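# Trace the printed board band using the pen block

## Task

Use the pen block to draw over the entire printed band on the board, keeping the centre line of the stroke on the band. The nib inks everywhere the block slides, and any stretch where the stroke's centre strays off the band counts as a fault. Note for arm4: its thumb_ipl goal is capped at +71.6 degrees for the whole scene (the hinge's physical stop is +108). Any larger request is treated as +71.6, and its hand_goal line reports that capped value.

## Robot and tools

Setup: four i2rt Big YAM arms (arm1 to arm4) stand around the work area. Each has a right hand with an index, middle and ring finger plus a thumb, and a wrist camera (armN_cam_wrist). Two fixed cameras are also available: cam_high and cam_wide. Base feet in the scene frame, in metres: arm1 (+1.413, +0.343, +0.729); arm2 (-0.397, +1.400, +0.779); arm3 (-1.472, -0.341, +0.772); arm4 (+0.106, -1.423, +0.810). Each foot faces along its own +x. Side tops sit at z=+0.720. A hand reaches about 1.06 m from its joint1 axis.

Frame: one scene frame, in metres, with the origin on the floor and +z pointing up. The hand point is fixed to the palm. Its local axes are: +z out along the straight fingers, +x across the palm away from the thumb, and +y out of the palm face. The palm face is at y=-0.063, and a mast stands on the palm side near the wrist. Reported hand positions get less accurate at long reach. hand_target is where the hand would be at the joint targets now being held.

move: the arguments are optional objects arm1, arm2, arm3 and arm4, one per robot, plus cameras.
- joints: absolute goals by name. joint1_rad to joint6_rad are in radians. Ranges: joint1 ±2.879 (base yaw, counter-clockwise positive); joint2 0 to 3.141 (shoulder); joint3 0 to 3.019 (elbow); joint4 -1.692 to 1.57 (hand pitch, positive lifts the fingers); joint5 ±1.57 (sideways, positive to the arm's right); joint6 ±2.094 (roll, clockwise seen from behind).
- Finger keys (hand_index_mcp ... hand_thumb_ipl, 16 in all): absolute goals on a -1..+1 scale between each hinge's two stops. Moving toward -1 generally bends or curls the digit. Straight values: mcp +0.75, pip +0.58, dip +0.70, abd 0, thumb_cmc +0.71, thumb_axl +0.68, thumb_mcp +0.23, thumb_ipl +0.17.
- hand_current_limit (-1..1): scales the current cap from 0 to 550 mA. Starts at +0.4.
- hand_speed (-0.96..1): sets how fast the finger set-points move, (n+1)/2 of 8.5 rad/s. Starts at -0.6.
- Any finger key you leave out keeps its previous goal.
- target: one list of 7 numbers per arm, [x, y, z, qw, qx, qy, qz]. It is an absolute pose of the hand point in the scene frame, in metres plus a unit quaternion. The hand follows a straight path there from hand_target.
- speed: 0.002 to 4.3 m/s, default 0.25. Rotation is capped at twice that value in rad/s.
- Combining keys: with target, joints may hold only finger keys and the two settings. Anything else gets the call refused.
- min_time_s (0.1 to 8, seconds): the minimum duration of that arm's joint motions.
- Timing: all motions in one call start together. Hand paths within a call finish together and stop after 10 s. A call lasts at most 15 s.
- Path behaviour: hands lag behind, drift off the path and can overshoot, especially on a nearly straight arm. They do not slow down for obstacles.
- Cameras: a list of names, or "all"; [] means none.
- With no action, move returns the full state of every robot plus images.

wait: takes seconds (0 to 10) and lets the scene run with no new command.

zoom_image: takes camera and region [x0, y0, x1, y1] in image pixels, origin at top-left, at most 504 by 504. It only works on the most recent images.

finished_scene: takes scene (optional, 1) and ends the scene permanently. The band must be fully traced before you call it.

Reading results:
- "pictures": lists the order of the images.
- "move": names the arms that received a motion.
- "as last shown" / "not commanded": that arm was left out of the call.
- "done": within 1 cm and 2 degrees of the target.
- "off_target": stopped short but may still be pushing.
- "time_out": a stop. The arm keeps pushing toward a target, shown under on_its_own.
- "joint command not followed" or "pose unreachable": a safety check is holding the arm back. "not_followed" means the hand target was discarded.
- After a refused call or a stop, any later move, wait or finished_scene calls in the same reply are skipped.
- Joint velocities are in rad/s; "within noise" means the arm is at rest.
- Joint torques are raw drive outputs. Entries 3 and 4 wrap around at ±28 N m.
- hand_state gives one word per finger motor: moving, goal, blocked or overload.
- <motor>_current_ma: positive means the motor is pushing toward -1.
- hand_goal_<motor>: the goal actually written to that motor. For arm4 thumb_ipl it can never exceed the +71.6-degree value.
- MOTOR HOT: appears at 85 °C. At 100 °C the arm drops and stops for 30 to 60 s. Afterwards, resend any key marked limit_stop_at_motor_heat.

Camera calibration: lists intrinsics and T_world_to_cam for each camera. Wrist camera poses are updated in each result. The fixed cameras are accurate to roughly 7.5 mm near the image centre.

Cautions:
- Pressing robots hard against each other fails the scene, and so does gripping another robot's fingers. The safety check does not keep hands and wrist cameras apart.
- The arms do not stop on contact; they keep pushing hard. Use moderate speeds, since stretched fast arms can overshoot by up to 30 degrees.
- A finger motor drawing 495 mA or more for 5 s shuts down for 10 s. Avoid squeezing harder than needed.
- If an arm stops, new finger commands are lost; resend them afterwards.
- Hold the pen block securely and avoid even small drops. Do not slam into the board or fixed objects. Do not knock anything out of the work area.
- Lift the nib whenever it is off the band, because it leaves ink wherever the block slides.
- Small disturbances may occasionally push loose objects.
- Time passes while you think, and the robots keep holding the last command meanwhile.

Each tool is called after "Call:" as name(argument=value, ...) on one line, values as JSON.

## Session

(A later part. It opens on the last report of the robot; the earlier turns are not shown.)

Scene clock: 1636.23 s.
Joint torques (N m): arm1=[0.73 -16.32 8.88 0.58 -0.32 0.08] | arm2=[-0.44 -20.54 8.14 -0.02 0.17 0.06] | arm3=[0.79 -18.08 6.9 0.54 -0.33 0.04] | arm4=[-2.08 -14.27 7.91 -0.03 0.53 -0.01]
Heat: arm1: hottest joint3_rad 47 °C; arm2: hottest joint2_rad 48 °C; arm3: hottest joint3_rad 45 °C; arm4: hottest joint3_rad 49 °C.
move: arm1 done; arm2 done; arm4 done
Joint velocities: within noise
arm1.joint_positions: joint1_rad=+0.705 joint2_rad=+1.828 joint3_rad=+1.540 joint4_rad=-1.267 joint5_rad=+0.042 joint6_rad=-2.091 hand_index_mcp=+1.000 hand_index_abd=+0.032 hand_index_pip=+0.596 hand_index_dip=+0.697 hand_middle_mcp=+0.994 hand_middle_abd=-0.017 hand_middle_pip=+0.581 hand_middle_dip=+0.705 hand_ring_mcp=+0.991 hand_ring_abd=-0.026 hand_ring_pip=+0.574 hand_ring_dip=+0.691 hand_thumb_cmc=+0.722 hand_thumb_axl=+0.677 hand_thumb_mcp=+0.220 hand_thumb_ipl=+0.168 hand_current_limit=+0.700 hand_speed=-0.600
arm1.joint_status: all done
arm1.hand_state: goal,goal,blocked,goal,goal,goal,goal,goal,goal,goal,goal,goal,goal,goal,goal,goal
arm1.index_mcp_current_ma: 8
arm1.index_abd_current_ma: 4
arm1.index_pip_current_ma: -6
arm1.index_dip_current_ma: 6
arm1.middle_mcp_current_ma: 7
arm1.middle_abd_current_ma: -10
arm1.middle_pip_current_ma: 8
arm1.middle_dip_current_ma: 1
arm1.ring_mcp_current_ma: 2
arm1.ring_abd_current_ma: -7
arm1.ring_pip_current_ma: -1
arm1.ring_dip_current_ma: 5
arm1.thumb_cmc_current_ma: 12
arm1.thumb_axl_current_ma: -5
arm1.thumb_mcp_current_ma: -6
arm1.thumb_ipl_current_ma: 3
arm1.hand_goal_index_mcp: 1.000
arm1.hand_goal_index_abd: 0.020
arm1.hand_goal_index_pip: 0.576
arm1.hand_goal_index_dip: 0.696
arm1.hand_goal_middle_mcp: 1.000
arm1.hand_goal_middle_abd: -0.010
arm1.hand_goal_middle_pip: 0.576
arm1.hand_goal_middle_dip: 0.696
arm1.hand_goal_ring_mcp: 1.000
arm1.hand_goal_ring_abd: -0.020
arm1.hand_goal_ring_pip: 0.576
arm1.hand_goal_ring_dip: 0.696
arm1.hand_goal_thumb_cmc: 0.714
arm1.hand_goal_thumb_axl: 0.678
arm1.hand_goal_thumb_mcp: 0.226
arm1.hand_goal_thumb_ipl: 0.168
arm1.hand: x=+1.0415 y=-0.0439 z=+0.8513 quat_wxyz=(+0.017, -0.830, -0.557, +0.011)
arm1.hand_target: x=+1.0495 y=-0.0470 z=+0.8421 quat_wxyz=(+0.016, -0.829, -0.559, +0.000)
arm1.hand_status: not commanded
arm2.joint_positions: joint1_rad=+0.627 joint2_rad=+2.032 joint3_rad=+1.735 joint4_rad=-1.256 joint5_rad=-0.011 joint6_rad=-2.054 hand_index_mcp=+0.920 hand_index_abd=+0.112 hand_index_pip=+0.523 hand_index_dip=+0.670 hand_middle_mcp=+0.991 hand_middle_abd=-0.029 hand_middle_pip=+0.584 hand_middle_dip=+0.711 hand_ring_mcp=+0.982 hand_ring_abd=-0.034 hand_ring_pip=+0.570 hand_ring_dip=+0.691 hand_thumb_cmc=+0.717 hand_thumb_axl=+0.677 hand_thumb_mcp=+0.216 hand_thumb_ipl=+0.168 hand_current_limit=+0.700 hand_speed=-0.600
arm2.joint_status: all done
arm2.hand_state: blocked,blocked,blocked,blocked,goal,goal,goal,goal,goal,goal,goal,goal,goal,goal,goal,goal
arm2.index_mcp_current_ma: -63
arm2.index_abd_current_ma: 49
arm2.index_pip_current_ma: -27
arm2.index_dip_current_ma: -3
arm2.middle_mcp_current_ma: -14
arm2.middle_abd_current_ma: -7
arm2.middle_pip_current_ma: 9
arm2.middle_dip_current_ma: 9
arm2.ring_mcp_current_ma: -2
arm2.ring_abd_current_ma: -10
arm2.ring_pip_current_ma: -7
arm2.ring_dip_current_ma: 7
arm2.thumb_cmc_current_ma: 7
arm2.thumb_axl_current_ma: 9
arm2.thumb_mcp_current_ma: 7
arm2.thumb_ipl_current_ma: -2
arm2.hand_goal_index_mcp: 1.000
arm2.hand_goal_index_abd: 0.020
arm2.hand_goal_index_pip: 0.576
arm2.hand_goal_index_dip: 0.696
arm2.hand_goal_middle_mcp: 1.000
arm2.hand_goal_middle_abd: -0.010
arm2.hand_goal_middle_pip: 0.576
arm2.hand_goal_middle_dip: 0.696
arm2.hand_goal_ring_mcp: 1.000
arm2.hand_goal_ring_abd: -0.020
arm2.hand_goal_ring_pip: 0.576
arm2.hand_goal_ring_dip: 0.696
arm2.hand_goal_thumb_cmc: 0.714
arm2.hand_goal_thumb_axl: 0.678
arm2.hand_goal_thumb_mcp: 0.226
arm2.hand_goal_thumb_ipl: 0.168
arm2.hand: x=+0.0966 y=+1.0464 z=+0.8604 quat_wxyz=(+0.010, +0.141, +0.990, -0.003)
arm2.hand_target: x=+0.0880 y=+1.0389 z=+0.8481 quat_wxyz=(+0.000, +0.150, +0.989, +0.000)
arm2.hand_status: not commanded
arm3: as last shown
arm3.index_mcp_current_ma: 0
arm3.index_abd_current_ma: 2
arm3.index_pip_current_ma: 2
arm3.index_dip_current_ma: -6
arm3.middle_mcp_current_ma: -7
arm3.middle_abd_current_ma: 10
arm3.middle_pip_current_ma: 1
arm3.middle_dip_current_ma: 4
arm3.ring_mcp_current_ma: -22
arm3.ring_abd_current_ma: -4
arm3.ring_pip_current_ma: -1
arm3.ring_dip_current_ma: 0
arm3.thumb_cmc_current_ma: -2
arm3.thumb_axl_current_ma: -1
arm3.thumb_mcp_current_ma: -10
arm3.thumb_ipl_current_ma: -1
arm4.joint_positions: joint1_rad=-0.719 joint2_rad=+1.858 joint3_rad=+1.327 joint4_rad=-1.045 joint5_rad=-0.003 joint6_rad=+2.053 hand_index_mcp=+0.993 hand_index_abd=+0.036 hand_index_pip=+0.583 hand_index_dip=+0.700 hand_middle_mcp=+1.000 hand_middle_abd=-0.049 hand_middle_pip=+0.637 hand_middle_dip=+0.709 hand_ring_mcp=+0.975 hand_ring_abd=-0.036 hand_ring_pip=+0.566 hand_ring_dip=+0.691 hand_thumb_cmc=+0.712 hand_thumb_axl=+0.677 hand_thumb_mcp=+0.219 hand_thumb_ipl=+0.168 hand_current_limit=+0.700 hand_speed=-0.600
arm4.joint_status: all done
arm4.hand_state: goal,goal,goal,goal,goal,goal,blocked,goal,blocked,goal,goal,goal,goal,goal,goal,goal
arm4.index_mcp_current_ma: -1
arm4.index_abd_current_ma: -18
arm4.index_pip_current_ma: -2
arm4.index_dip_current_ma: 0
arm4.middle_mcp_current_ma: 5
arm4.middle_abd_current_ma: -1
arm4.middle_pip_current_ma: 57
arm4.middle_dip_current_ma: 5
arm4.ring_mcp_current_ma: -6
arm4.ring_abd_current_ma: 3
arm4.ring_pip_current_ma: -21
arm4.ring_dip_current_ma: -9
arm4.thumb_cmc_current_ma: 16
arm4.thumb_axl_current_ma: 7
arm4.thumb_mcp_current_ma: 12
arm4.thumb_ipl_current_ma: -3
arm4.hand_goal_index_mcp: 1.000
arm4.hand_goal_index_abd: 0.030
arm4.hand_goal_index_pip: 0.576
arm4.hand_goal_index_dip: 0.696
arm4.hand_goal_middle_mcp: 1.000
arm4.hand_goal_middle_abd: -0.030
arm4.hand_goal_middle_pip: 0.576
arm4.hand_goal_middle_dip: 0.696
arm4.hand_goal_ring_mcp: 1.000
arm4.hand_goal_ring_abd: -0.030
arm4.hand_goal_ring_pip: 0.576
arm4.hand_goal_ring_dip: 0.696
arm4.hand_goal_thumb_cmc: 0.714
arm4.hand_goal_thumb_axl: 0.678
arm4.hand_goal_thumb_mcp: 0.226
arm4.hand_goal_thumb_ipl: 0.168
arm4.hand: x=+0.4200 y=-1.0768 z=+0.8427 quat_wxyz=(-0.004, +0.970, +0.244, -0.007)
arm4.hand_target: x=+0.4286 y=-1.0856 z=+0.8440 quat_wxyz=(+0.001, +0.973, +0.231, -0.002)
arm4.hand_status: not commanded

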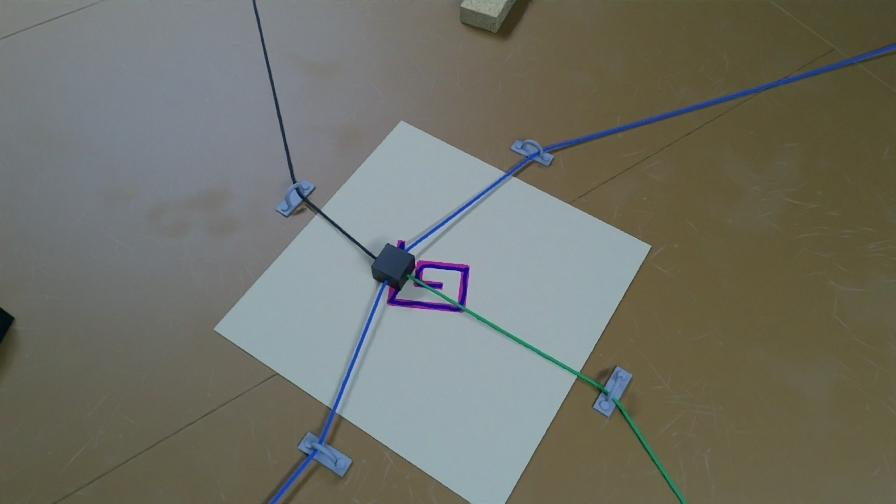

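Call:
move(arm1={"joints": {"joint1_rad": 0.736}, "min_time_s": 1.5}, arm4={"joints": {"joint1_rad": -0.766}, "min_time_s": 1.7}, arm3={"joints": {"joint1_rad": 0.75}, "min_time_s": 1.5}, cameras=["cam_high", "arm3_cam_wrist", "arm2_cam_wrist"])

Call:
zoom_image(camera="cam_high", region=[366, 242, 422, 298])

Call:
zoom_image(camera="cam_high", region=[385, 235, 415, 265])

Scene clock: 1651.80 s.
Joint torques (N m): arm1=[0.79 -16.32 8.91 0.55 -0.32 0.08] | arm2=[-0.26 -20.54 8.14 -0.03 0.17 0.06] | arm3=[0.73 -18.02 6.93 0.53 -0.32 0.04] | arm4=[-2.08 -14.27 7.88 -0.02 0.55 0]
Heat: arm1: hottest joint3_rad 47 °C; arm2: hottest joint2_rad 48 °C; arm3: hottest joint3_rad 45 °C; arm4: hottest joint3_rad 49 °C.
move: arm1 done; arm3 done; arm4 done
Joint velocities: within noise
arm1.joint_positions: joint1_rad=+0.723 joint2_rad=+1.828 joint3_rad=+1.540 joint4_rad=-1.267 joint5_rad=+0.042 joint6_rad=-2.091 hand_index_mcp=+1.000 hand_index_abd=+0.032 hand_index_pip=+0.597 hand_index_dip=+0.697 hand_middle_mcp=+0.994 hand_middle_abd=-0.021 hand_middle_pip=+0.581 hand_middle_dip=+0.705 hand_ring_mcp=+0.991 hand_ring_abd=-0.026 hand_ring_pip=+0.574 hand_ring_dip=+0.691 hand_thumb_cmc=+0.722 hand_thumb_axl=+0.677 hand_thumb_mcp=+0.220 hand_thumb_ipl=+0.168 hand_current_limit=+0.700 hand_speed=-0.600
arm1.joint_status: all done
arm1.hand_state: goal,goal,blocked,goal,goal,goal,goal,goal,goal,goal,goal,goal,goal,goal,goal,goal
arm1.index_mcp_current_ma: 8
arm1.index_abd_current_ma: -1
arm1.index_pip_current_ma: -3
arm1.index_dip_current_ma: 9
arm1.middle_mcp_current_ma: 10
arm1.middle_abd_current_ma: -5
arm1.middle_pip_current_ma: 8
arm1.middle_dip_current_ma: -1
arm1.ring_mcp_current_ma: -1
arm1.ring_abd_current_ma: -6
arm1.ring_pip_current_ma: -3
arm1.ring_dip_current_ma: 6
arm1.thumb_cmc_current_ma: 11
arm1.thumb_axl_current_ma: 3
arm1.thumb_mcp_current_ma: -8
arm1.thumb_ipl_current_ma: 4
arm1.hand_goal_index_mcp: 1.000
arm1.hand_goal_index_abd: 0.020
arm1.hand_goal_index_pip: 0.576
arm1.hand_goal_index_dip: 0.696
arm1.hand_goal_middle_mcp: 1.000
arm1.hand_goal_middle_abd: -0.010
arm1.hand_goal_middle_pip: 0.576
arm1.hand_goal_middle_dip: 0.696
arm1.hand_goal_ring_mcp: 1.000
arm1.hand_goal_ring_abd: -0.020
arm1.hand_goal_ring_pip: 0.576
arm1.hand_goal_ring_dip: 0.696
arm1.hand_goal_thumb_cmc: 0.714
arm1.hand_goal_thumb_axl: 0.678
arm1.hand_goal_thumb_mcp: 0.226
arm1.hand_goal_thumb_ipl: 0.168
arm1.hand: x=+1.0486 y=-0.0505 z=+0.8514 quat_wxyz=(+0.017, -0.825, -0.564, +0.011)
arm1.hand_target: x=+1.0570 y=-0.0539 z=+0.8421 quat_wxyz=(+0.016, -0.823, -0.567, +0.001)
arm1.hand_status: not commanded
arm2: as last shown
arm2.joint_positions: joint1_rad=+0.624 joint2_rad=+2.032 joint3_rad=+1.735 joint4_rad=-1.256 joint5_rad=-0.011 joint6_rad=-2.054 hand_index_mcp=+0.920 hand_index_abd=+0.112 hand_index_pip=+0.523 hand_index_dip=+0.670 hand_middle_mcp=+0.991 hand_middle_abd=-0.029 hand_middle_pip=+0.584 hand_middle_dip=+0.711 hand_ring_mcp=+0.982 hand_ring_abd=-0.034 hand_ring_pip=+0.570 hand_ring_dip=+0.691 hand_thumb_cmc=+0.717 hand_thumb_axl=+0.677 hand_thumb_mcp=+0.216 hand_thumb_ipl=+0.168 hand_current_limit=+0.700 hand_speed=-0.600
arm2.index_mcp_current_ma: -58
arm2.index_abd_current_ma: 32
arm2.index_pip_current_ma: -20
arm2.index_dip_current_ma: -14
arm2.middle_mcp_current_ma: -1
arm2.middle_abd_current_ma: -13
arm2.middle_pip_current_ma: 20
arm2.middle_dip_current_ma: 1
arm2.ring_mcp_current_ma: 1
arm2.ring_abd_current_ma: 3
arm2.ring_pip_current_ma: -11
arm2.ring_dip_current_ma: -3
arm2.thumb_cmc_current_ma: 6
arm2.thumb_axl_current_ma: 15
arm2.thumb_mcp_current_ma: -5
arm2.thumb_ipl_current_ma: -25
arm2.hand: x=+0.0956 y=+1.0451 z=+0.8604 quat_wxyz=(+0.010, +0.142, +0.990, -0.003)
arm2.hand_target: x=+0.0879 y=+1.0388 z=+0.8481 quat_wxyz=(+0.000, +0.150, +0.989, +0.000)
arm3.joint_positions: joint1_rad=+0.760 joint2_rad=+2.097 joint3_rad=+1.838 joint4_rad=-1.305 joint5_rad=+0.019 joint6_rad=-2.065 hand_index_mcp=+0.991 hand_index_abd=+0.020 hand_index_pip=+0.571 hand_index_dip=+0.699 hand_middle_mcp=+0.996 hand_middle_abd=-0.017 hand_middle_pip=+0.580 hand_middle_dip=+0.701 hand_ring_mcp=+0.996 hand_ring_abd=-0.020 hand_ring_pip=+0.578 hand_ring_dip=+0.702 hand_thumb_cmc=+0.719 hand_thumb_axl=+0.677 hand_thumb_mcp=+0.221 hand_thumb_ipl=+0.168 hand_current_limit=+0.700 hand_speed=-0.600
arm3.joint_status: all done
arm3.hand_state: goal,goal,goal,goal,goal,goal,goal,goal,goal,goal,goal,goal,goal,goal,goal,goal
arm3.index_mcp_current_ma: -2
arm3.index_abd_current_ma: 0
arm3.index_pip_current_ma: -6
arm3.index_dip_current_ma: -12
arm3.middle_mcp_current_ma: -3
arm3.middle_abd_current_ma: 13
arm3.middle_pip_current_ma: 4
arm3.middle_dip_current_ma: 7
arm3.ring_mcp_current_ma: -9
arm3.ring_abd_current_ma: 6
arm3.ring_pip_current_ma: 0
arm3.ring_dip_current_ma: 2
arm3.thumb_cmc_current_ma: -4
arm3.thumb_axl_current_ma: -8
arm3.thumb_mcp_current_ma: -6
arm3.thumb_ipl_current_ma: 8
arm3.hand_goal_index_mcp: 1.000
arm3.hand_goal_index_abd: 0.020
arm3.hand_goal_index_pip: 0.576
arm3.hand_goal_index_dip: 0.696
arm3.hand_goal_middle_mcp: 1.000
arm3.hand_goal_middle_abd: -0.010
arm3.hand_goal_middle_pip: 0.576
arm3.hand_goal_middle_dip: 0.696
arm3.hand_goal_ring_mcp: 1.000
arm3.hand_goal_ring_abd: -0.020
arm3.hand_goal_ring_pip: 0.576
arm3.hand_goal_ring_dip: 0.696
arm3.hand_goal_thumb_cmc: 0.714
arm3.hand_goal_thumb_axl: 0.678
arm3.hand_goal_thumb_mcp: 0.226
arm3.hand_goal_thumb_ipl: 0.168
arm3.hand: x=-1.1462 y=+0.1942 z=+0.8493 quat_wxyz=(+0.003, -0.640, +0.768, -0.001)
arm3.hand_target: x=-1.1417 y=+0.1913 z=+0.8479 quat_wxyz=(+0.002, -0.633, +0.774, +0.001)
arm3.hand_status: not commanded
arm4.joint_positions: joint1_rad=-0.743 joint2_rad=+1.858 joint3_rad=+1.327 joint4_rad=-1.045 joint5_rad=-0.003 joint6_rad=+2.053 hand_index_mcp=+0.993 hand_index_abd=+0.036 hand_index_pip=+0.583 hand_index_dip=+0.700 hand_middle_mcp=+1.000 hand_middle_abd=-0.047 hand_middle_pip=+0.637 hand_middle_dip=+0.709 hand_ring_mcp=+0.976 hand_ring_abd=-0.036 hand_ring_pip=+0.569 hand_ring_dip=+0.691 hand_thumb_cmc=+0.712 hand_thumb_axl=+0.677 hand_thumb_mcp=+0.219 hand_thumb_ipl=+0.168 hand_current_limit=+0.700 hand_speed=-0.600
arm4.joint_status: all done
arm4.hand_state: goal,goal,goal,goal,goal,goal,blocked,goal,blocked,goal,goal,goal,goal,goal,goal,goal
arm4.index_mcp_current_ma: 9
arm4.index_abd_current_ma: -11
arm4.index_pip_current_ma: -9
arm4.index_dip_current_ma: -3
arm4.middle_mcp_current_ma: 11
arm4.middle_abd_current_ma: -3
arm4.middle_pip_current_ma: 68
arm4.middle_dip_current_ma: 18
arm4.ring_mcp_current_ma: -16
arm4.ring_abd_current_ma: 1
arm4.ring_pip_current_ma: -12
arm4.ring_dip_current_ma: -16
arm4.thumb_cmc_current_ma: 7
arm4.thumb_axl_current_ma: 5
arm4.thumb_mcp_current_ma: 15
arm4.thumb_ipl_current_ma: -1
arm4.hand_goal_index_mcp: 1.000
arm4.hand_goal_index_abd: 0.030
arm4.hand_goal_index_pip: 0.576
arm4.hand_goal_index_dip: 0.696
arm4.hand_goal_middle_mcp: 1.000
arm4.hand_goal_middle_abd: -0.030
arm4.hand_goal_middle_pip: 0.576
arm4.hand_goal_middle_dip: 0.696
arm4.hand_goal_ring_mcp: 1.000
arm4.hand_goal_ring_abd: -0.030
arm4.hand_goal_ring_pip: 0.576
arm4.hand_goal_ring_dip: 0.696
arm4.hand_goal_thumb_cmc: 0.714
arm4.hand_goal_thumb_axl: 0.678
arm4.hand_goal_thumb_mcp: 0.226
arm4.hand_goal_thumb_ipl: 0.168
arm4.hand: x=+0.4280 y=-1.0843 z=+0.8426 quat_wxyz=(-0.004, +0.973, +0.232, -0.007)
arm4.hand_target: x=+0.4370 y=-1.0939 z=+0.8438 quat_wxyz=(+0.001, +0.976, +0.219, -0.002)
arm4.hand_status: not commanded
pictures: arm2_cam_wrist, arm3_cam_wrist, cam_high
arm2_cam_wrist: T_world_to_cam=[[0.92439, 0.37899, -0.04316, -0.40378], [0.27782, -0.59142, 0.75699, -0.1093], [0.26137, -0.71175, -0.65199, 1.4042]] pos_world=[0.0366, 1.08783, 0.98084]
arm3_cam_wrist: T_world_to_cam=[[-0.48739, 0.87026, 0.07144, -0.76429], [0.62556, 0.29092, 0.72391, -0.00274], [0.6092, 0.39752, -0.68619, 1.33372]] pos_world=[-1.1833, 0.13575, 0.97176]

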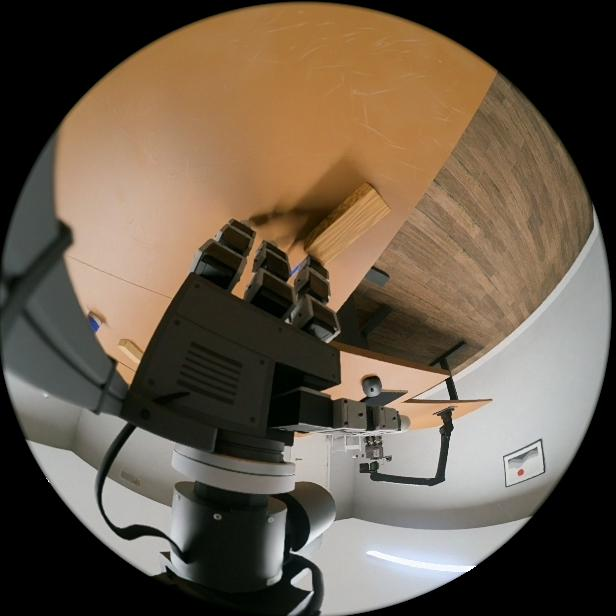

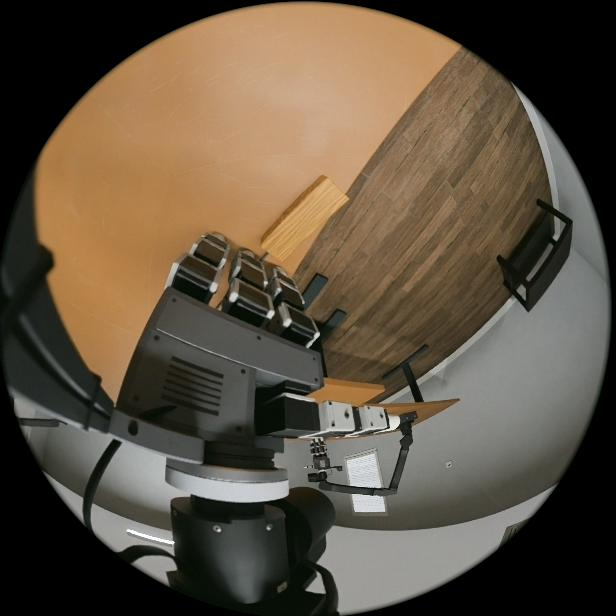

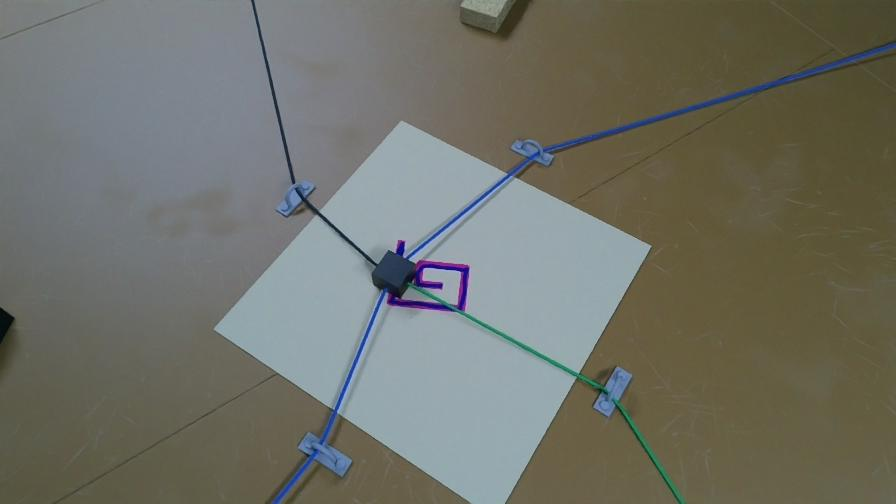

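Scaled by 9.000.

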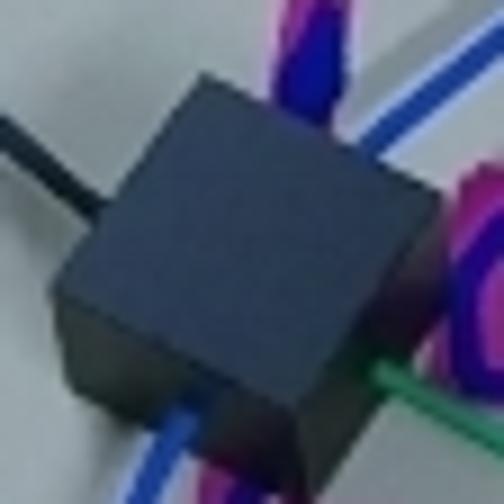

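Scaled by 16.800.

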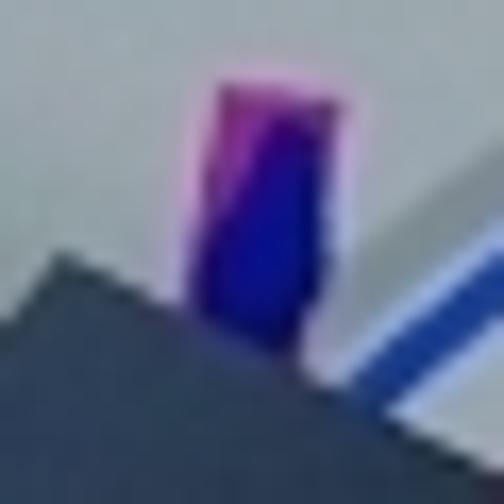

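Call:
move(arm1={"joints": {"joint1_rad": 0.746}, "min_time_s": 1.5}, arm4={"joints": {"joint1_rad": -0.792}, "min_time_s": 1.7}, cameras=["cam_high"])

Call:
zoom_image(camera="cam_high", region=[364, 249, 420, 305])

Call:
zoom_image(camera="cam_high", region=[385, 238, 415, 268])

Scene clock: 1663.33 s.
Joint torques (N m): arm1=[0.67 -16.38 8.88 0.57 -0.32 0.08] | arm2=[0.09 -20.54 8.14 -0.03 0.09 0.06] | arm3=[0.73 -17.96 6.93 0.59 -0.33 0.06] | arm4=[-2.32 -14.33 7.88 -0.05 0.65 -0.01]
Heat: arm1: hottest joint3_rad 47 °C; arm2: hottest joint2_rad 48 °C; arm3: hottest joint3_rad 45 °C; arm4: hottest joint3_rad 49 °C.
move: arm1 done; arm4 done
Joint velocities: within noise
arm1.joint_positions: joint1_rad=+0.734 joint2_rad=+1.828 joint3_rad=+1.540 joint4_rad=-1.267 joint5_rad=+0.042 joint6_rad=-2.091 hand_index_mcp=+1.000 hand_index_abd=+0.032 hand_index_pip=+0.596 hand_index_dip=+0.697 hand_middle_mcp=+0.994 hand_middle_abd=-0.021 hand_middle_pip=+0.581 hand_middle_dip=+0.705 hand_ring_mcp=+0.991 hand_ring_abd=-0.026 hand_ring_pip=+0.574 hand_ring_dip=+0.691 hand_thumb_cmc=+0.722 hand_thumb_axl=+0.677 hand_thumb_mcp=+0.220 hand_thumb_ipl=+0.168 hand_current_limit=+0.700 hand_speed=-0.600
arm1.joint_status: all done
arm1.hand_state: goal,goal,blocked,goal,goal,goal,goal,goal,goal,goal,goal,goal,goal,goal,goal,goal
arm1.index_mcp_current_ma: 6
arm1.index_abd_current_ma: 4
arm1.index_pip_current_ma: -4
arm1.index_dip_current_ma: 11
arm1.middle_mcp_current_ma: 2
arm1.middle_abd_current_ma: -6
arm1.middle_pip_current_ma: 10
arm1.middle_dip_current_ma: -2
arm1.ring_mcp_current_ma: -1
arm1.ring_abd_current_ma: -10
arm1.ring_pip_current_ma: -3
arm1.ring_dip_current_ma: 8
arm1.thumb_cmc_current_ma: 8
arm1.thumb_axl_current_ma: 1
arm1.thumb_mcp_current_ma: -13
arm1.thumb_ipl_current_ma: 2
arm1.hand_goal_index_mcp: 1.000
arm1.hand_goal_index_abd: 0.020
arm1.hand_goal_index_pip: 0.576
arm1.hand_goal_index_dip: 0.696
arm1.hand_goal_middle_mcp: 1.000
arm1.hand_goal_middle_abd: -0.010
arm1.hand_goal_middle_pip: 0.576
arm1.hand_goal_middle_dip: 0.696
arm1.hand_goal_ring_mcp: 1.000
arm1.hand_goal_ring_abd: -0.020
arm1.hand_goal_ring_pip: 0.576
arm1.hand_goal_ring_dip: 0.696
arm1.hand_goal_thumb_cmc: 0.714
arm1.hand_goal_thumb_axl: 0.678
arm1.hand_goal_thumb_mcp: 0.226
arm1.hand_goal_thumb_ipl: 0.168
arm1.hand: x=+1.0531 y=-0.0546 z=+0.8514 quat_wxyz=(+0.017, -0.822, -0.569, +0.011)
arm1.hand_target: x=+1.0609 y=-0.0574 z=+0.8422 quat_wxyz=(+0.016, -0.821, -0.571, +0.001)
arm1.hand_status: not commanded
arm2, arm3: as last shown
arm2.joint_positions: joint1_rad=+0.621 joint2_rad=+2.032 joint3_rad=+1.735 joint4_rad=-1.256 joint5_rad=-0.009 joint6_rad=-2.054 hand_index_mcp=+0.934 hand_index_abd=+0.112 hand_index_pip=+0.523 hand_index_dip=+0.670 hand_middle_mcp=+0.991 hand_middle_abd=-0.029 hand_middle_pip=+0.584 hand_middle_dip=+0.711 hand_ring_mcp=+0.982 hand_ring_abd=-0.034 hand_ring_pip=+0.570 hand_ring_dip=+0.691 hand_thumb_cmc=+0.717 hand_thumb_axl=+0.677 hand_thumb_mcp=+0.216 hand_thumb_ipl=+0.168 hand_current_limit=+0.700 hand_speed=-0.600
arm2.index_mcp_current_ma: -45
arm2.index_abd_current_ma: 44
arm2.index_pip_current_ma: -31
arm2.index_dip_current_ma: -15
arm2.middle_mcp_current_ma: -6
arm2.middle_abd_current_ma: -19
arm2.middle_pip_current_ma: 8
arm2.middle_dip_current_ma: 4
arm2.ring_mcp_current_ma: -11
arm2.ring_abd_current_ma: -15
arm2.ring_pip_current_ma: -3
arm2.ring_dip_current_ma: -4
arm2.thumb_cmc_current_ma: 7
arm2.thumb_axl_current_ma: 10
arm2.thumb_mcp_current_ma: -7
arm2.thumb_ipl_current_ma: 0
arm2.hand: x=+0.0941 y=+1.0431 z=+0.8602 quat_wxyz=(+0.010, +0.144, +0.990, -0.004)
arm2.hand_target: x=+0.0880 y=+1.0389 z=+0.8481 quat_wxyz=(+0.000, +0.150, +0.989, +0.000)
arm3.index_mcp_current_ma: -8
arm3.index_abd_current_ma: 1
arm3.index_pip_current_ma: 2
arm3.index_dip_current_ma: -8
arm3.middle_mcp_current_ma: -1
arm3.middle_abd_current_ma: 8
arm3.middle_pip_current_ma: 12
arm3.middle_dip_current_ma: 10
arm3.ring_mcp_current_ma: -8
arm3.ring_abd_current_ma: -3
arm3.ring_pip_current_ma: -5
arm3.ring_dip_current_ma: 8
arm3.thumb_cmc_current_ma: -8
arm3.thumb_axl_current_ma: -6
arm3.thumb_mcp_current_ma: -7
arm3.thumb_ipl_current_ma: 0
arm4.joint_positions: joint1_rad=-0.766 joint2_rad=+1.858 joint3_rad=+1.327 joint4_rad=-1.045 joint5_rad=-0.006 joint6_rad=+2.053 hand_index_mcp=+0.993 hand_index_abd=+0.036 hand_index_pip=+0.583 hand_index_dip=+0.700 hand_middle_mcp=+1.001 hand_middle_abd=-0.046 hand_middle_pip=+0.649 hand_middle_dip=+0.713 hand_ring_mcp=+0.977 hand_ring_abd=-0.036 hand_ring_pip=+0.572 hand_ring_dip=+0.691 hand_thumb_cmc=+0.712 hand_thumb_axl=+0.677 hand_thumb_mcp=+0.219 hand_thumb_ipl=+0.168 hand_current_limit=+0.700 hand_speed=-0.600
arm4.joint_status: all done
arm4.hand_state: goal,goal,goal,goal,goal,goal,blocked,goal,blocked,goal,goal,goal,goal,goal,goal,goal
arm4.index_mcp_current_ma: 3
arm4.index_abd_current_ma: -10
arm4.index_pip_current_ma: -6
arm4.index_dip_current_ma: -1
arm4.middle_mcp_current_ma: 2
arm4.middle_abd_current_ma: -13
arm4.middle_pip_current_ma: 66
arm4.middle_dip_current_ma: 19
arm4.ring_mcp_current_ma: -9
arm4.ring_abd_current_ma: 6
arm4.ring_pip_current_ma: -15
arm4.ring_dip_current_ma: -7
arm4.thumb_cmc_current_ma: 15
arm4.thumb_axl_current_ma: 2
arm4.thumb_mcp_current_ma: 7
arm4.thumb_ipl_current_ma: -1
arm4.hand_goal_index_mcp: 1.000
arm4.hand_goal_index_abd: 0.030
arm4.hand_goal_index_pip: 0.576
arm4.hand_goal_index_dip: 0.696
arm4.hand_goal_middle_mcp: 1.000
arm4.hand_goal_middle_abd: -0.030
arm4.hand_goal_middle_pip: 0.576
arm4.hand_goal_middle_dip: 0.696
arm4.hand_goal_ring_mcp: 1.000
arm4.hand_goal_ring_abd: -0.030
arm4.hand_goal_ring_pip: 0.576
arm4.hand_goal_ring_dip: 0.696
arm4.hand_goal_thumb_cmc: 0.714
arm4.hand_goal_thumb_axl: 0.678
arm4.hand_goal_thumb_mcp: 0.226
arm4.hand_goal_thumb_ipl: 0.168
arm4.hand: x=+0.4354 y=-1.0915 z=+0.8423 quat_wxyz=(-0.005, +0.975, +0.221, -0.008)
arm4.hand_target: x=+0.4454 y=-1.1025 z=+0.8437 quat_wxyz=(+0.001, +0.978, +0.206, -0.002)
arm4.hand_status: not commanded

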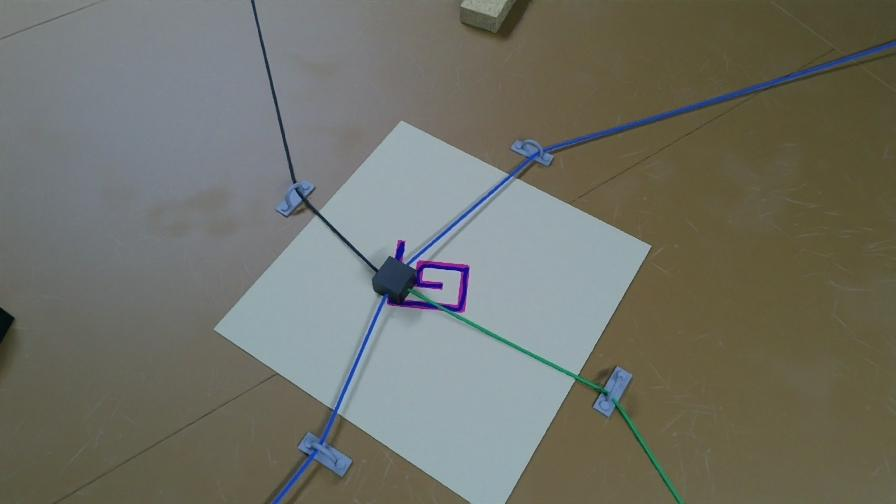

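Scaled by 9.000.

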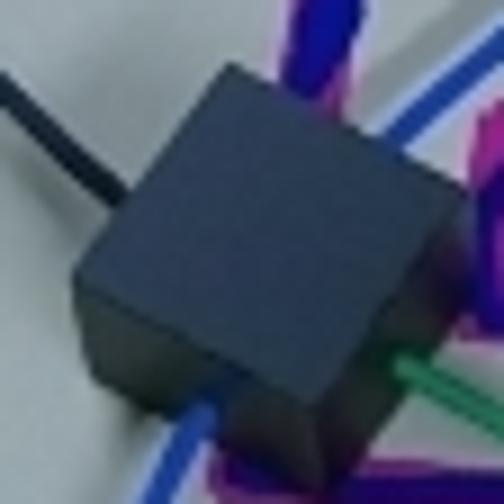

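Scaled by 16.800.

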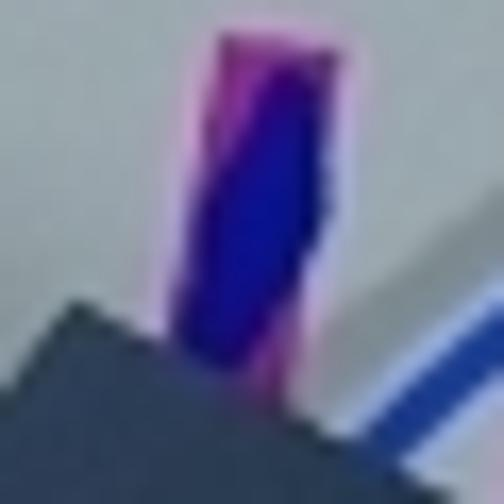

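Call:
move(arm1={"joints": {"joint1_rad": 0.734}, "min_time_s": 0.8}, arm4={"joints": {"joint1_rad": -0.816}, "min_time_s": 1.9}, cameras=["cam_high"])

Call:
zoom_image(camera="cam_high", region=[362, 255, 418, 311])

Call:
zoom_image(camera="cam_high", region=[385, 238, 415, 268])

Scene clock: 1675.47 s.
Joint torques (N m): arm1=[-0.09 -16.32 8.88 0.61 -0.32 0.08] | arm2=[0.38 -20.54 8.13 -0.03 -0.03 0.06] | arm3=[0.79 -18.2 6.95 0.59 -0.32 0.04] | arm4=[-2.2 -14.21 7.9 -0.06 0.71 0]
Heat: arm1: hottest joint3_rad 47 °C; arm2: hottest joint2_rad 47 °C; arm3: hottest joint3_rad 45 °C; arm4: hottest joint3_rad 49 °C.
move: arm1 done; arm4 done
Joint velocities: within noise
arm1.joint_positions: joint1_rad=+0.734 joint2_rad=+1.828 joint3_rad=+1.540 joint4_rad=-1.267 joint5_rad=+0.042 joint6_rad=-2.091 hand_index_mcp=+1.000 hand_index_abd=+0.032 hand_index_pip=+0.596 hand_index_dip=+0.697 hand_middle_mcp=+0.994 hand_middle_abd=-0.021 hand_middle_pip=+0.581 hand_middle_dip=+0.705 hand_ring_mcp=+0.991 hand_ring_abd=-0.026 hand_ring_pip=+0.574 hand_ring_dip=+0.691 hand_thumb_cmc=+0.722 hand_thumb_axl=+0.677 hand_thumb_mcp=+0.220 hand_thumb_ipl=+0.168 hand_current_limit=+0.700 hand_speed=-0.600
arm1.joint_status: all done
arm1.hand_state: goal,goal,blocked,goal,goal,goal,goal,goal,goal,goal,goal,goal,goal,goal,goal,goal
arm1.index_mcp_current_ma: 7
arm1.index_abd_current_ma: 3
arm1.index_pip_current_ma: -7
arm1.index_dip_current_ma: 6
arm1.middle_mcp_current_ma: 9
arm1.middle_abd_current_ma: -4
arm1.middle_pip_current_ma: 11
arm1.middle_dip_current_ma: 1
arm1.ring_mcp_current_ma: -2
arm1.ring_abd_current_ma: -12
arm1.ring_pip_current_ma: 0
arm1.ring_dip_current_ma: 9
arm1.thumb_cmc_current_ma: 10
arm1.thumb_axl_current_ma: -3
arm1.thumb_mcp_current_ma: -9
arm1.thumb_ipl_current_ma: 3
arm1.hand_goal_index_mcp: 1.000
arm1.hand_goal_index_abd: 0.020
arm1.hand_goal_index_pip: 0.576
arm1.hand_goal_index_dip: 0.696
arm1.hand_goal_middle_mcp: 1.000
arm1.hand_goal_middle_abd: -0.010
arm1.hand_goal_middle_pip: 0.576
arm1.hand_goal_middle_dip: 0.696
arm1.hand_goal_ring_mcp: 1.000
arm1.hand_goal_ring_abd: -0.020
arm1.hand_goal_ring_pip: 0.576
arm1.hand_goal_ring_dip: 0.696
arm1.hand_goal_thumb_cmc: 0.714
arm1.hand_goal_thumb_axl: 0.678
arm1.hand_goal_thumb_mcp: 0.226
arm1.hand_goal_thumb_ipl: 0.168
arm1.hand: x=+1.0531 y=-0.0546 z=+0.8514 quat_wxyz=(+0.017, -0.822, -0.569, +0.011)
arm1.hand_target: x=+1.0562 y=-0.0532 z=+0.8421 quat_wxyz=(+0.016, -0.824, -0.566, +0.001)
arm1.hand_status: not commanded
arm2, arm3: as last shown
arm2.joint_positions: joint1_rad=+0.617 joint2_rad=+2.032 joint3_rad=+1.735 joint4_rad=-1.256 joint5_rad=-0.005 joint6_rad=-2.054 hand_index_mcp=+0.967 hand_index_abd=+0.068 hand_index_pip=+0.559 hand_index_dip=+0.680 hand_middle_mcp=+0.991 hand_middle_abd=-0.029 hand_middle_pip=+0.584 hand_middle_dip=+0.711 hand_ring_mcp=+0.982 hand_ring_abd=-0.034 hand_ring_pip=+0.570 hand_ring_dip=+0.691 hand_thumb_cmc=+0.717 hand_thumb_axl=+0.677 hand_thumb_mcp=+0.216 hand_thumb_ipl=+0.168 hand_current_limit=+0.700 hand_speed=-0.600
arm2.hand_state: blocked,blocked,goal,goal,goal,goal,goal,goal,goal,goal,goal,goal,goal,goal,goal,goal
arm2.index_mcp_current_ma: -17
arm2.index_abd_current_ma: 24
arm2.index_pip_current_ma: -21
arm2.index_dip_current_ma: 4
arm2.middle_mcp_current_ma: -13
arm2.middle_abd_current_ma: -7
arm2.middle_pip_current_ma: 9
arm2.middle_dip_current_ma: 6
arm2.ring_mcp_current_ma: -19
arm2.ring_abd_current_ma: -7
arm2.ring_pip_current_ma: -10
arm2.ring_dip_current_ma: 8
arm2.thumb_cmc_current_ma: 15
arm2.thumb_axl_current_ma: 4
arm2.thumb_mcp_current_ma: -13
arm2.thumb_ipl_current_ma: -16
arm2.hand: x=+0.0924 y=+1.0409 z=+0.8599 quat_wxyz=(+0.008, +0.146, +0.989, -0.005)
arm2.hand_target: x=+0.0879 y=+1.0388 z=+0.8481 quat_wxyz=(+0.000, +0.150, +0.989, +0.000)
arm3.index_mcp_current_ma: -4
arm3.index_abd_current_ma: -2
arm3.index_pip_current_ma: -12
arm3.index_dip_current_ma: 5
arm3.middle_mcp_current_ma: -6
arm3.middle_abd_current_ma: 7
arm3.middle_pip_current_ma: -1
arm3.middle_dip_current_ma: 4
arm3.ring_abd_current_ma: -5
arm3.ring_dip_current_ma: 7
arm3.thumb_axl_current_ma: 0
arm3.thumb_mcp_current_ma: -11
arm3.thumb_ipl_current_ma: 7
arm4.joint_positions: joint1_rad=-0.792 joint2_rad=+1.858 joint3_rad=+1.327 joint4_rad=-1.045 joint5_rad=-0.008 joint6_rad=+2.053 hand_index_mcp=+0.993 hand_index_abd=+0.036 hand_index_pip=+0.583 hand_index_dip=+0.700 hand_middle_mcp=+1.000 hand_middle_abd=-0.034 hand_middle_pip=+0.658 hand_middle_dip=+0.716 hand_ring_mcp=+0.978 hand_ring_abd=-0.036 hand_ring_pip=+0.575 hand_ring_dip=+0.691 hand_thumb_cmc=+0.712 hand_thumb_axl=+0.677 hand_thumb_mcp=+0.219 hand_thumb_ipl=+0.168 hand_current_limit=+0.700 hand_speed=-0.600
arm4.joint_status: all done
arm4.hand_state: goal,goal,goal,goal,goal,goal,blocked,blocked,blocked,goal,goal,goal,goal,goal,goal,goal
arm4.index_mcp_current_ma: -1
arm4.index_abd_current_ma: -5
arm4.index_pip_current_ma: -1
arm4.index_dip_current_ma: -6
arm4.middle_mcp_current_ma: 8
arm4.middle_abd_current_ma: -8
arm4.middle_pip_current_ma: 75
arm4.middle_dip_current_ma: 8
arm4.ring_mcp_current_ma: -21
arm4.ring_abd_current_ma: -5
arm4.ring_pip_current_ma: -8
arm4.ring_dip_current_ma: -10
arm4.thumb_cmc_current_ma: 9
arm4.thumb_axl_current_ma: 13
arm4.thumb_mcp_current_ma: 1
arm4.thumb_ipl_current_ma: 2
arm4.hand_goal_index_mcp: 1.000
arm4.hand_goal_index_abd: 0.030
arm4.hand_goal_index_pip: 0.576
arm4.hand_goal_index_dip: 0.696
arm4.hand_goal_middle_mcp: 1.000
arm4.hand_goal_middle_abd: -0.030
arm4.hand_goal_middle_pip: 0.576
arm4.hand_goal_middle_dip: 0.696
arm4.hand_goal_ring_mcp: 1.000
arm4.hand_goal_ring_abd: -0.030
arm4.hand_goal_ring_pip: 0.576
arm4.hand_goal_ring_dip: 0.696
arm4.hand_goal_thumb_cmc: 0.714
arm4.hand_goal_thumb_axl: 0.678
arm4.hand_goal_thumb_mcp: 0.226
arm4.hand_goal_thumb_ipl: 0.168
arm4.hand: x=+0.4437 y=-1.1000 z=+0.8420 quat_wxyz=(-0.006, +0.978, +0.208, -0.009)
arm4.hand_target: x=+0.4531 y=-1.1108 z=+0.8436 quat_wxyz=(+0.001, +0.981, +0.195, -0.002)
arm4.hand_status: not commanded

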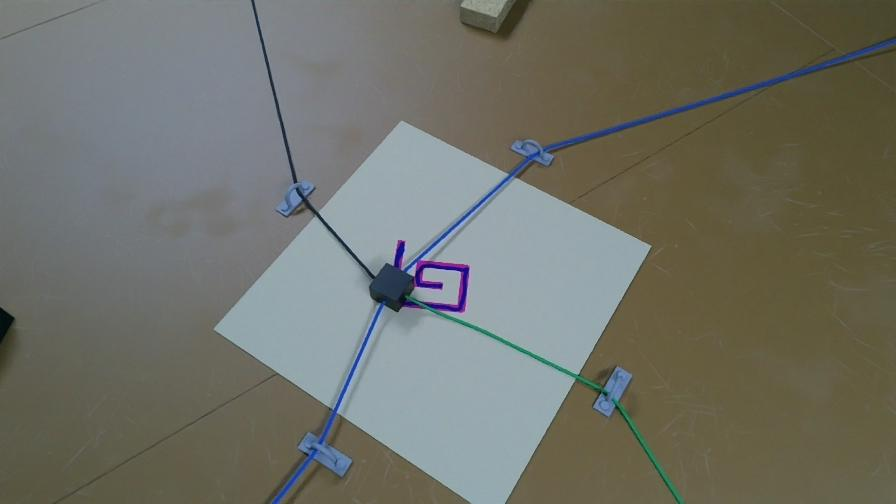

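Scaled by 9.000.

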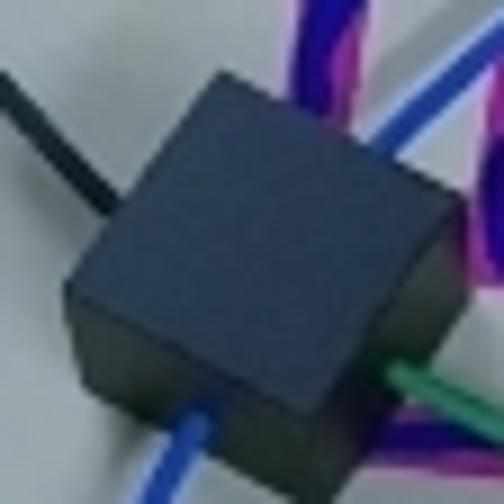

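Scaled by 16.800.

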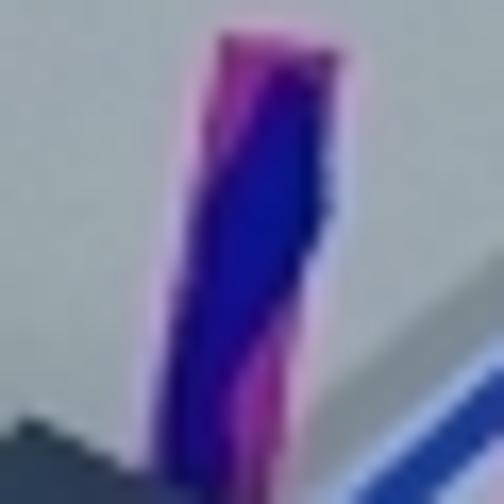

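Call:
move(arm4={"joints": {"joint1_rad": -0.837}, "min_time_s": 1.7}, arm2={"joints": {"joint1_rad": 0.57}, "min_time_s": 1.5}, cameras=["cam_high"])

Call:
zoom_image(camera="cam_high", region=[362, 260, 418, 316])

Call:
zoom_image(camera="cam_high", region=[380, 238, 415, 273])

Scene clock: 1685.00 s.
Joint torques (N m): arm1=[-0.21 -16.38 8.88 0.57 -0.31 0.08] | arm2=[0.38 -20.54 8.14 -0.02 -0.04 0.06] | arm3=[0.79 -18.02 6.94 0.61 -0.34 0.06] | arm4=[-2.2 -14.33 7.9 -0.05 0.72 0]
Heat: arm1: hottest joint3_rad 47 °C; arm2: hottest joint2_rad 47 °C; arm3: hottest joint3_rad 45 °C; arm4: hottest joint3_rad 49 °C.
move: arm2 done; arm4 done
Joint velocities: within noise
arm1, arm3: as last shown
arm1.index_abd_current_ma: 6
arm1.index_pip_current_ma: -10
arm1.index_dip_current_ma: 11
arm1.middle_mcp_current_ma: 8
arm1.middle_abd_current_ma: -5
arm1.middle_pip_current_ma: 3
arm1.middle_dip_current_ma: 0
arm1.ring_abd_current_ma: -8
arm1.ring_pip_current_ma: -6
arm1.ring_dip_current_ma: 4
arm1.thumb_cmc_current_ma: 12
arm1.thumb_axl_current_ma: -2
arm1.thumb_ipl_current_ma: -3
arm2.joint_positions: joint1_rad=+0.577 joint2_rad=+2.032 joint3_rad=+1.735 joint4_rad=-1.256 joint5_rad=-0.005 joint6_rad=-2.054 hand_index_mcp=+0.967 hand_index_abd=+0.058 hand_index_pip=+0.558 hand_index_dip=+0.681 hand_middle_mcp=+0.991 hand_middle_abd=-0.029 hand_middle_pip=+0.584 hand_middle_dip=+0.711 hand_ring_mcp=+0.982 hand_ring_abd=-0.034 hand_ring_pip=+0.570 hand_ring_dip=+0.691 hand_thumb_cmc=+0.717 hand_thumb_axl=+0.677 hand_thumb_mcp=+0.216 hand_thumb_ipl=+0.168 hand_current_limit=+0.700 hand_speed=-0.600
arm2.joint_status: all done
arm2.hand_state: blocked,blocked,goal,goal,goal,goal,goal,goal,goal,goal,goal,goal,goal,goal,goal,goal
arm2.index_mcp_current_ma: -14
arm2.index_abd_current_ma: 14
arm2.index_pip_current_ma: -24
arm2.index_dip_current_ma: -8
arm2.middle_mcp_current_ma: -17
arm2.middle_abd_current_ma: -18
arm2.middle_pip_current_ma: 5
arm2.middle_dip_current_ma: 1
arm2.ring_mcp_current_ma: -3
arm2.ring_abd_current_ma: -13
arm2.ring_pip_current_ma: 2
arm2.ring_dip_current_ma: 2
arm2.thumb_cmc_current_ma: 6
arm2.thumb_axl_current_ma: 13
arm2.thumb_mcp_current_ma: -13
arm2.thumb_ipl_current_ma: 3
arm2.hand_goal_index_mcp: 1.000
arm2.hand_goal_index_abd: 0.020
arm2.hand_goal_index_pip: 0.576
arm2.hand_goal_index_dip: 0.696
arm2.hand_goal_middle_mcp: 1.000
arm2.hand_goal_middle_abd: -0.010
arm2.hand_goal_middle_pip: 0.576
arm2.hand_goal_middle_dip: 0.696
arm2.hand_goal_ring_mcp: 1.000
arm2.hand_goal_ring_abd: -0.020
arm2.hand_goal_ring_pip: 0.576
arm2.hand_goal_ring_dip: 0.696
arm2.hand_goal_thumb_cmc: 0.714
arm2.hand_goal_thumb_axl: 0.678
arm2.hand_goal_thumb_mcp: 0.226
arm2.hand_goal_thumb_ipl: 0.168
arm2.hand: x=+0.0776 y=+1.0216 z=+0.8600 quat_wxyz=(+0.008, +0.165, +0.986, -0.005)
arm2.hand_target: x=+0.0731 y=+1.0197 z=+0.8482 quat_wxyz=(+0.000, +0.170, +0.985, +0.000)
arm2.hand_status: not commanded
arm3.joint_positions: joint1_rad=+0.759 joint2_rad=+2.097 joint3_rad=+1.838 joint4_rad=-1.305 joint5_rad=+0.019 joint6_rad=-2.065 hand_index_mcp=+0.998 hand_index_abd=+0.020 hand_index_pip=+0.575 hand_index_dip=+0.699 hand_middle_mcp=+0.996 hand_middle_abd=-0.017 hand_middle_pip=+0.580 hand_middle_dip=+0.701 hand_ring_mcp=+0.996 hand_ring_abd=-0.020 hand_ring_pip=+0.578 hand_ring_dip=+0.702 hand_thumb_cmc=+0.719 hand_thumb_axl=+0.677 hand_thumb_mcp=+0.221 hand_thumb_ipl=+0.168 hand_current_limit=+0.700 hand_speed=-0.600
arm3.index_mcp_current_ma: 9
arm3.index_abd_current_ma: 3
arm3.index_pip_current_ma: -3
arm3.index_dip_current_ma: -6
arm3.middle_mcp_current_ma: -7
arm3.middle_abd_current_ma: 12
arm3.middle_pip_current_ma: 7
arm3.middle_dip_current_ma: 6
arm3.ring_mcp_current_ma: -16
arm3.ring_abd_current_ma: 1
arm3.ring_pip_current_ma: 1
arm3.ring_dip_current_ma: 1
arm3.thumb_cmc_current_ma: 5
arm3.thumb_axl_current_ma: -2
arm3.thumb_mcp_current_ma: -10
arm3.thumb_ipl_current_ma: 16
arm3.hand: x=-1.1456 y=+0.1939 z=+0.8492 quat_wxyz=(+0.003, -0.640, +0.768, -0.001)
arm3.hand_target: x=-1.1416 y=+0.1912 z=+0.8479 quat_wxyz=(+0.002, -0.633, +0.774, +0.001)
arm4.joint_positions: joint1_rad=-0.814 joint2_rad=+1.858 joint3_rad=+1.327 joint4_rad=-1.045 joint5_rad=-0.008 joint6_rad=+2.053 hand_index_mcp=+0.993 hand_index_abd=+0.036 hand_index_pip=+0.583 hand_index_dip=+0.700 hand_middle_mcp=+1.000 hand_middle_abd=-0.034 hand_middle_pip=+0.657 hand_middle_dip=+0.716 hand_ring_mcp=+0.983 hand_ring_abd=-0.036 hand_ring_pip=+0.575 hand_ring_dip=+0.691 hand_thumb_cmc=+0.712 hand_thumb_axl=+0.677 hand_thumb_mcp=+0.219 hand_thumb_ipl=+0.168 hand_current_limit=+0.700 hand_speed=-0.600
arm4.joint_status: all done
arm4.hand_state: goal,goal,goal,goal,goal,goal,blocked,blocked,goal,goal,goal,goal,goal,goal,goal,goal
arm4.index_mcp_current_ma: -2
arm4.index_abd_current_ma: -11
arm4.index_pip_current_ma: 3
arm4.index_dip_current_ma: -3
arm4.middle_mcp_current_ma: 2
arm4.middle_abd_current_ma: 11
arm4.middle_pip_current_ma: 71
arm4.middle_dip_current_ma: 9
arm4.ring_mcp_current_ma: -8
arm4.ring_abd_current_ma: 2
arm4.ring_pip_current_ma: -4
arm4.ring_dip_current_ma: -8
arm4.thumb_cmc_current_ma: -2
arm4.thumb_axl_current_ma: 6
arm4.thumb_mcp_current_ma: -5
arm4.thumb_ipl_current_ma: -7
arm4.hand_goal_index_mcp: 1.000
arm4.hand_goal_index_abd: 0.030
arm4.hand_goal_index_pip: 0.576
arm4.hand_goal_index_dip: 0.696
arm4.hand_goal_middle_mcp: 1.000
arm4.hand_goal_middle_abd: -0.030
arm4.hand_goal_middle_pip: 0.576
arm4.hand_goal_middle_dip: 0.696
arm4.hand_goal_ring_mcp: 1.000
arm4.hand_goal_ring_abd: -0.030
arm4.hand_goal_ring_pip: 0.576
arm4.hand_goal_ring_dip: 0.696
arm4.hand_goal_thumb_cmc: 0.714
arm4.hand_goal_thumb_axl: 0.678
arm4.hand_goal_thumb_mcp: 0.226
arm4.hand_goal_thumb_ipl: 0.168
arm4.hand: x=+0.4505 y=-1.1073 z=+0.8419 quat_wxyz=(-0.006, +0.980, +0.198, -0.009)
arm4.hand_target: x=+0.4596 y=-1.1181 z=+0.8435 quat_wxyz=(+0.001, +0.983, +0.184, -0.002)
arm4.hand_status: not commanded

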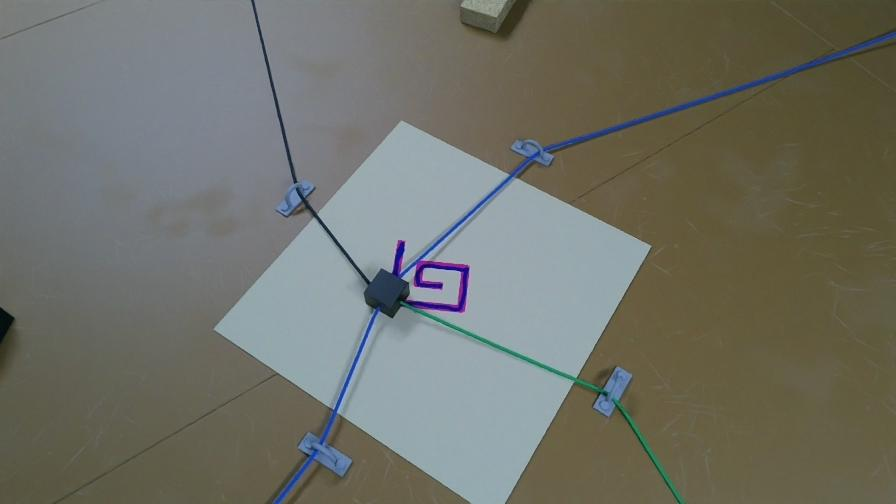

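Scaled by 9.000.

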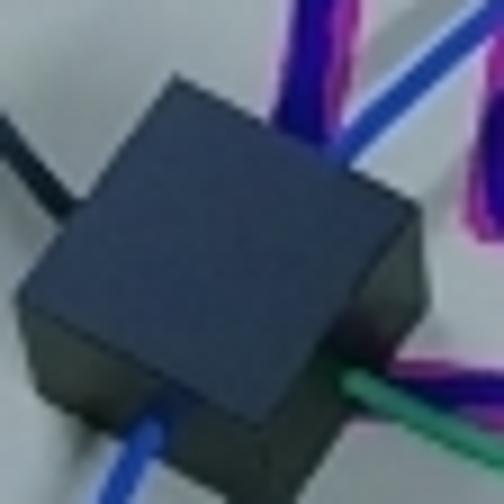

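Scaled by 14.400.

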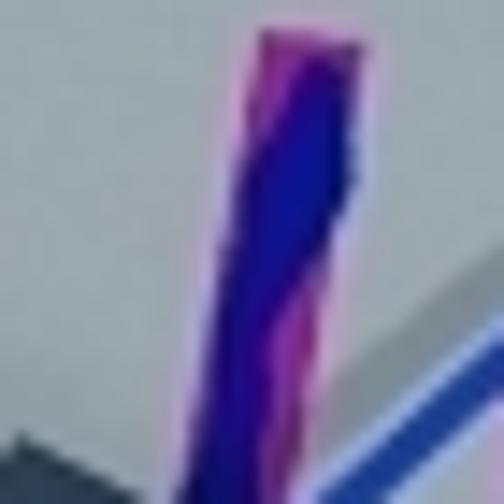

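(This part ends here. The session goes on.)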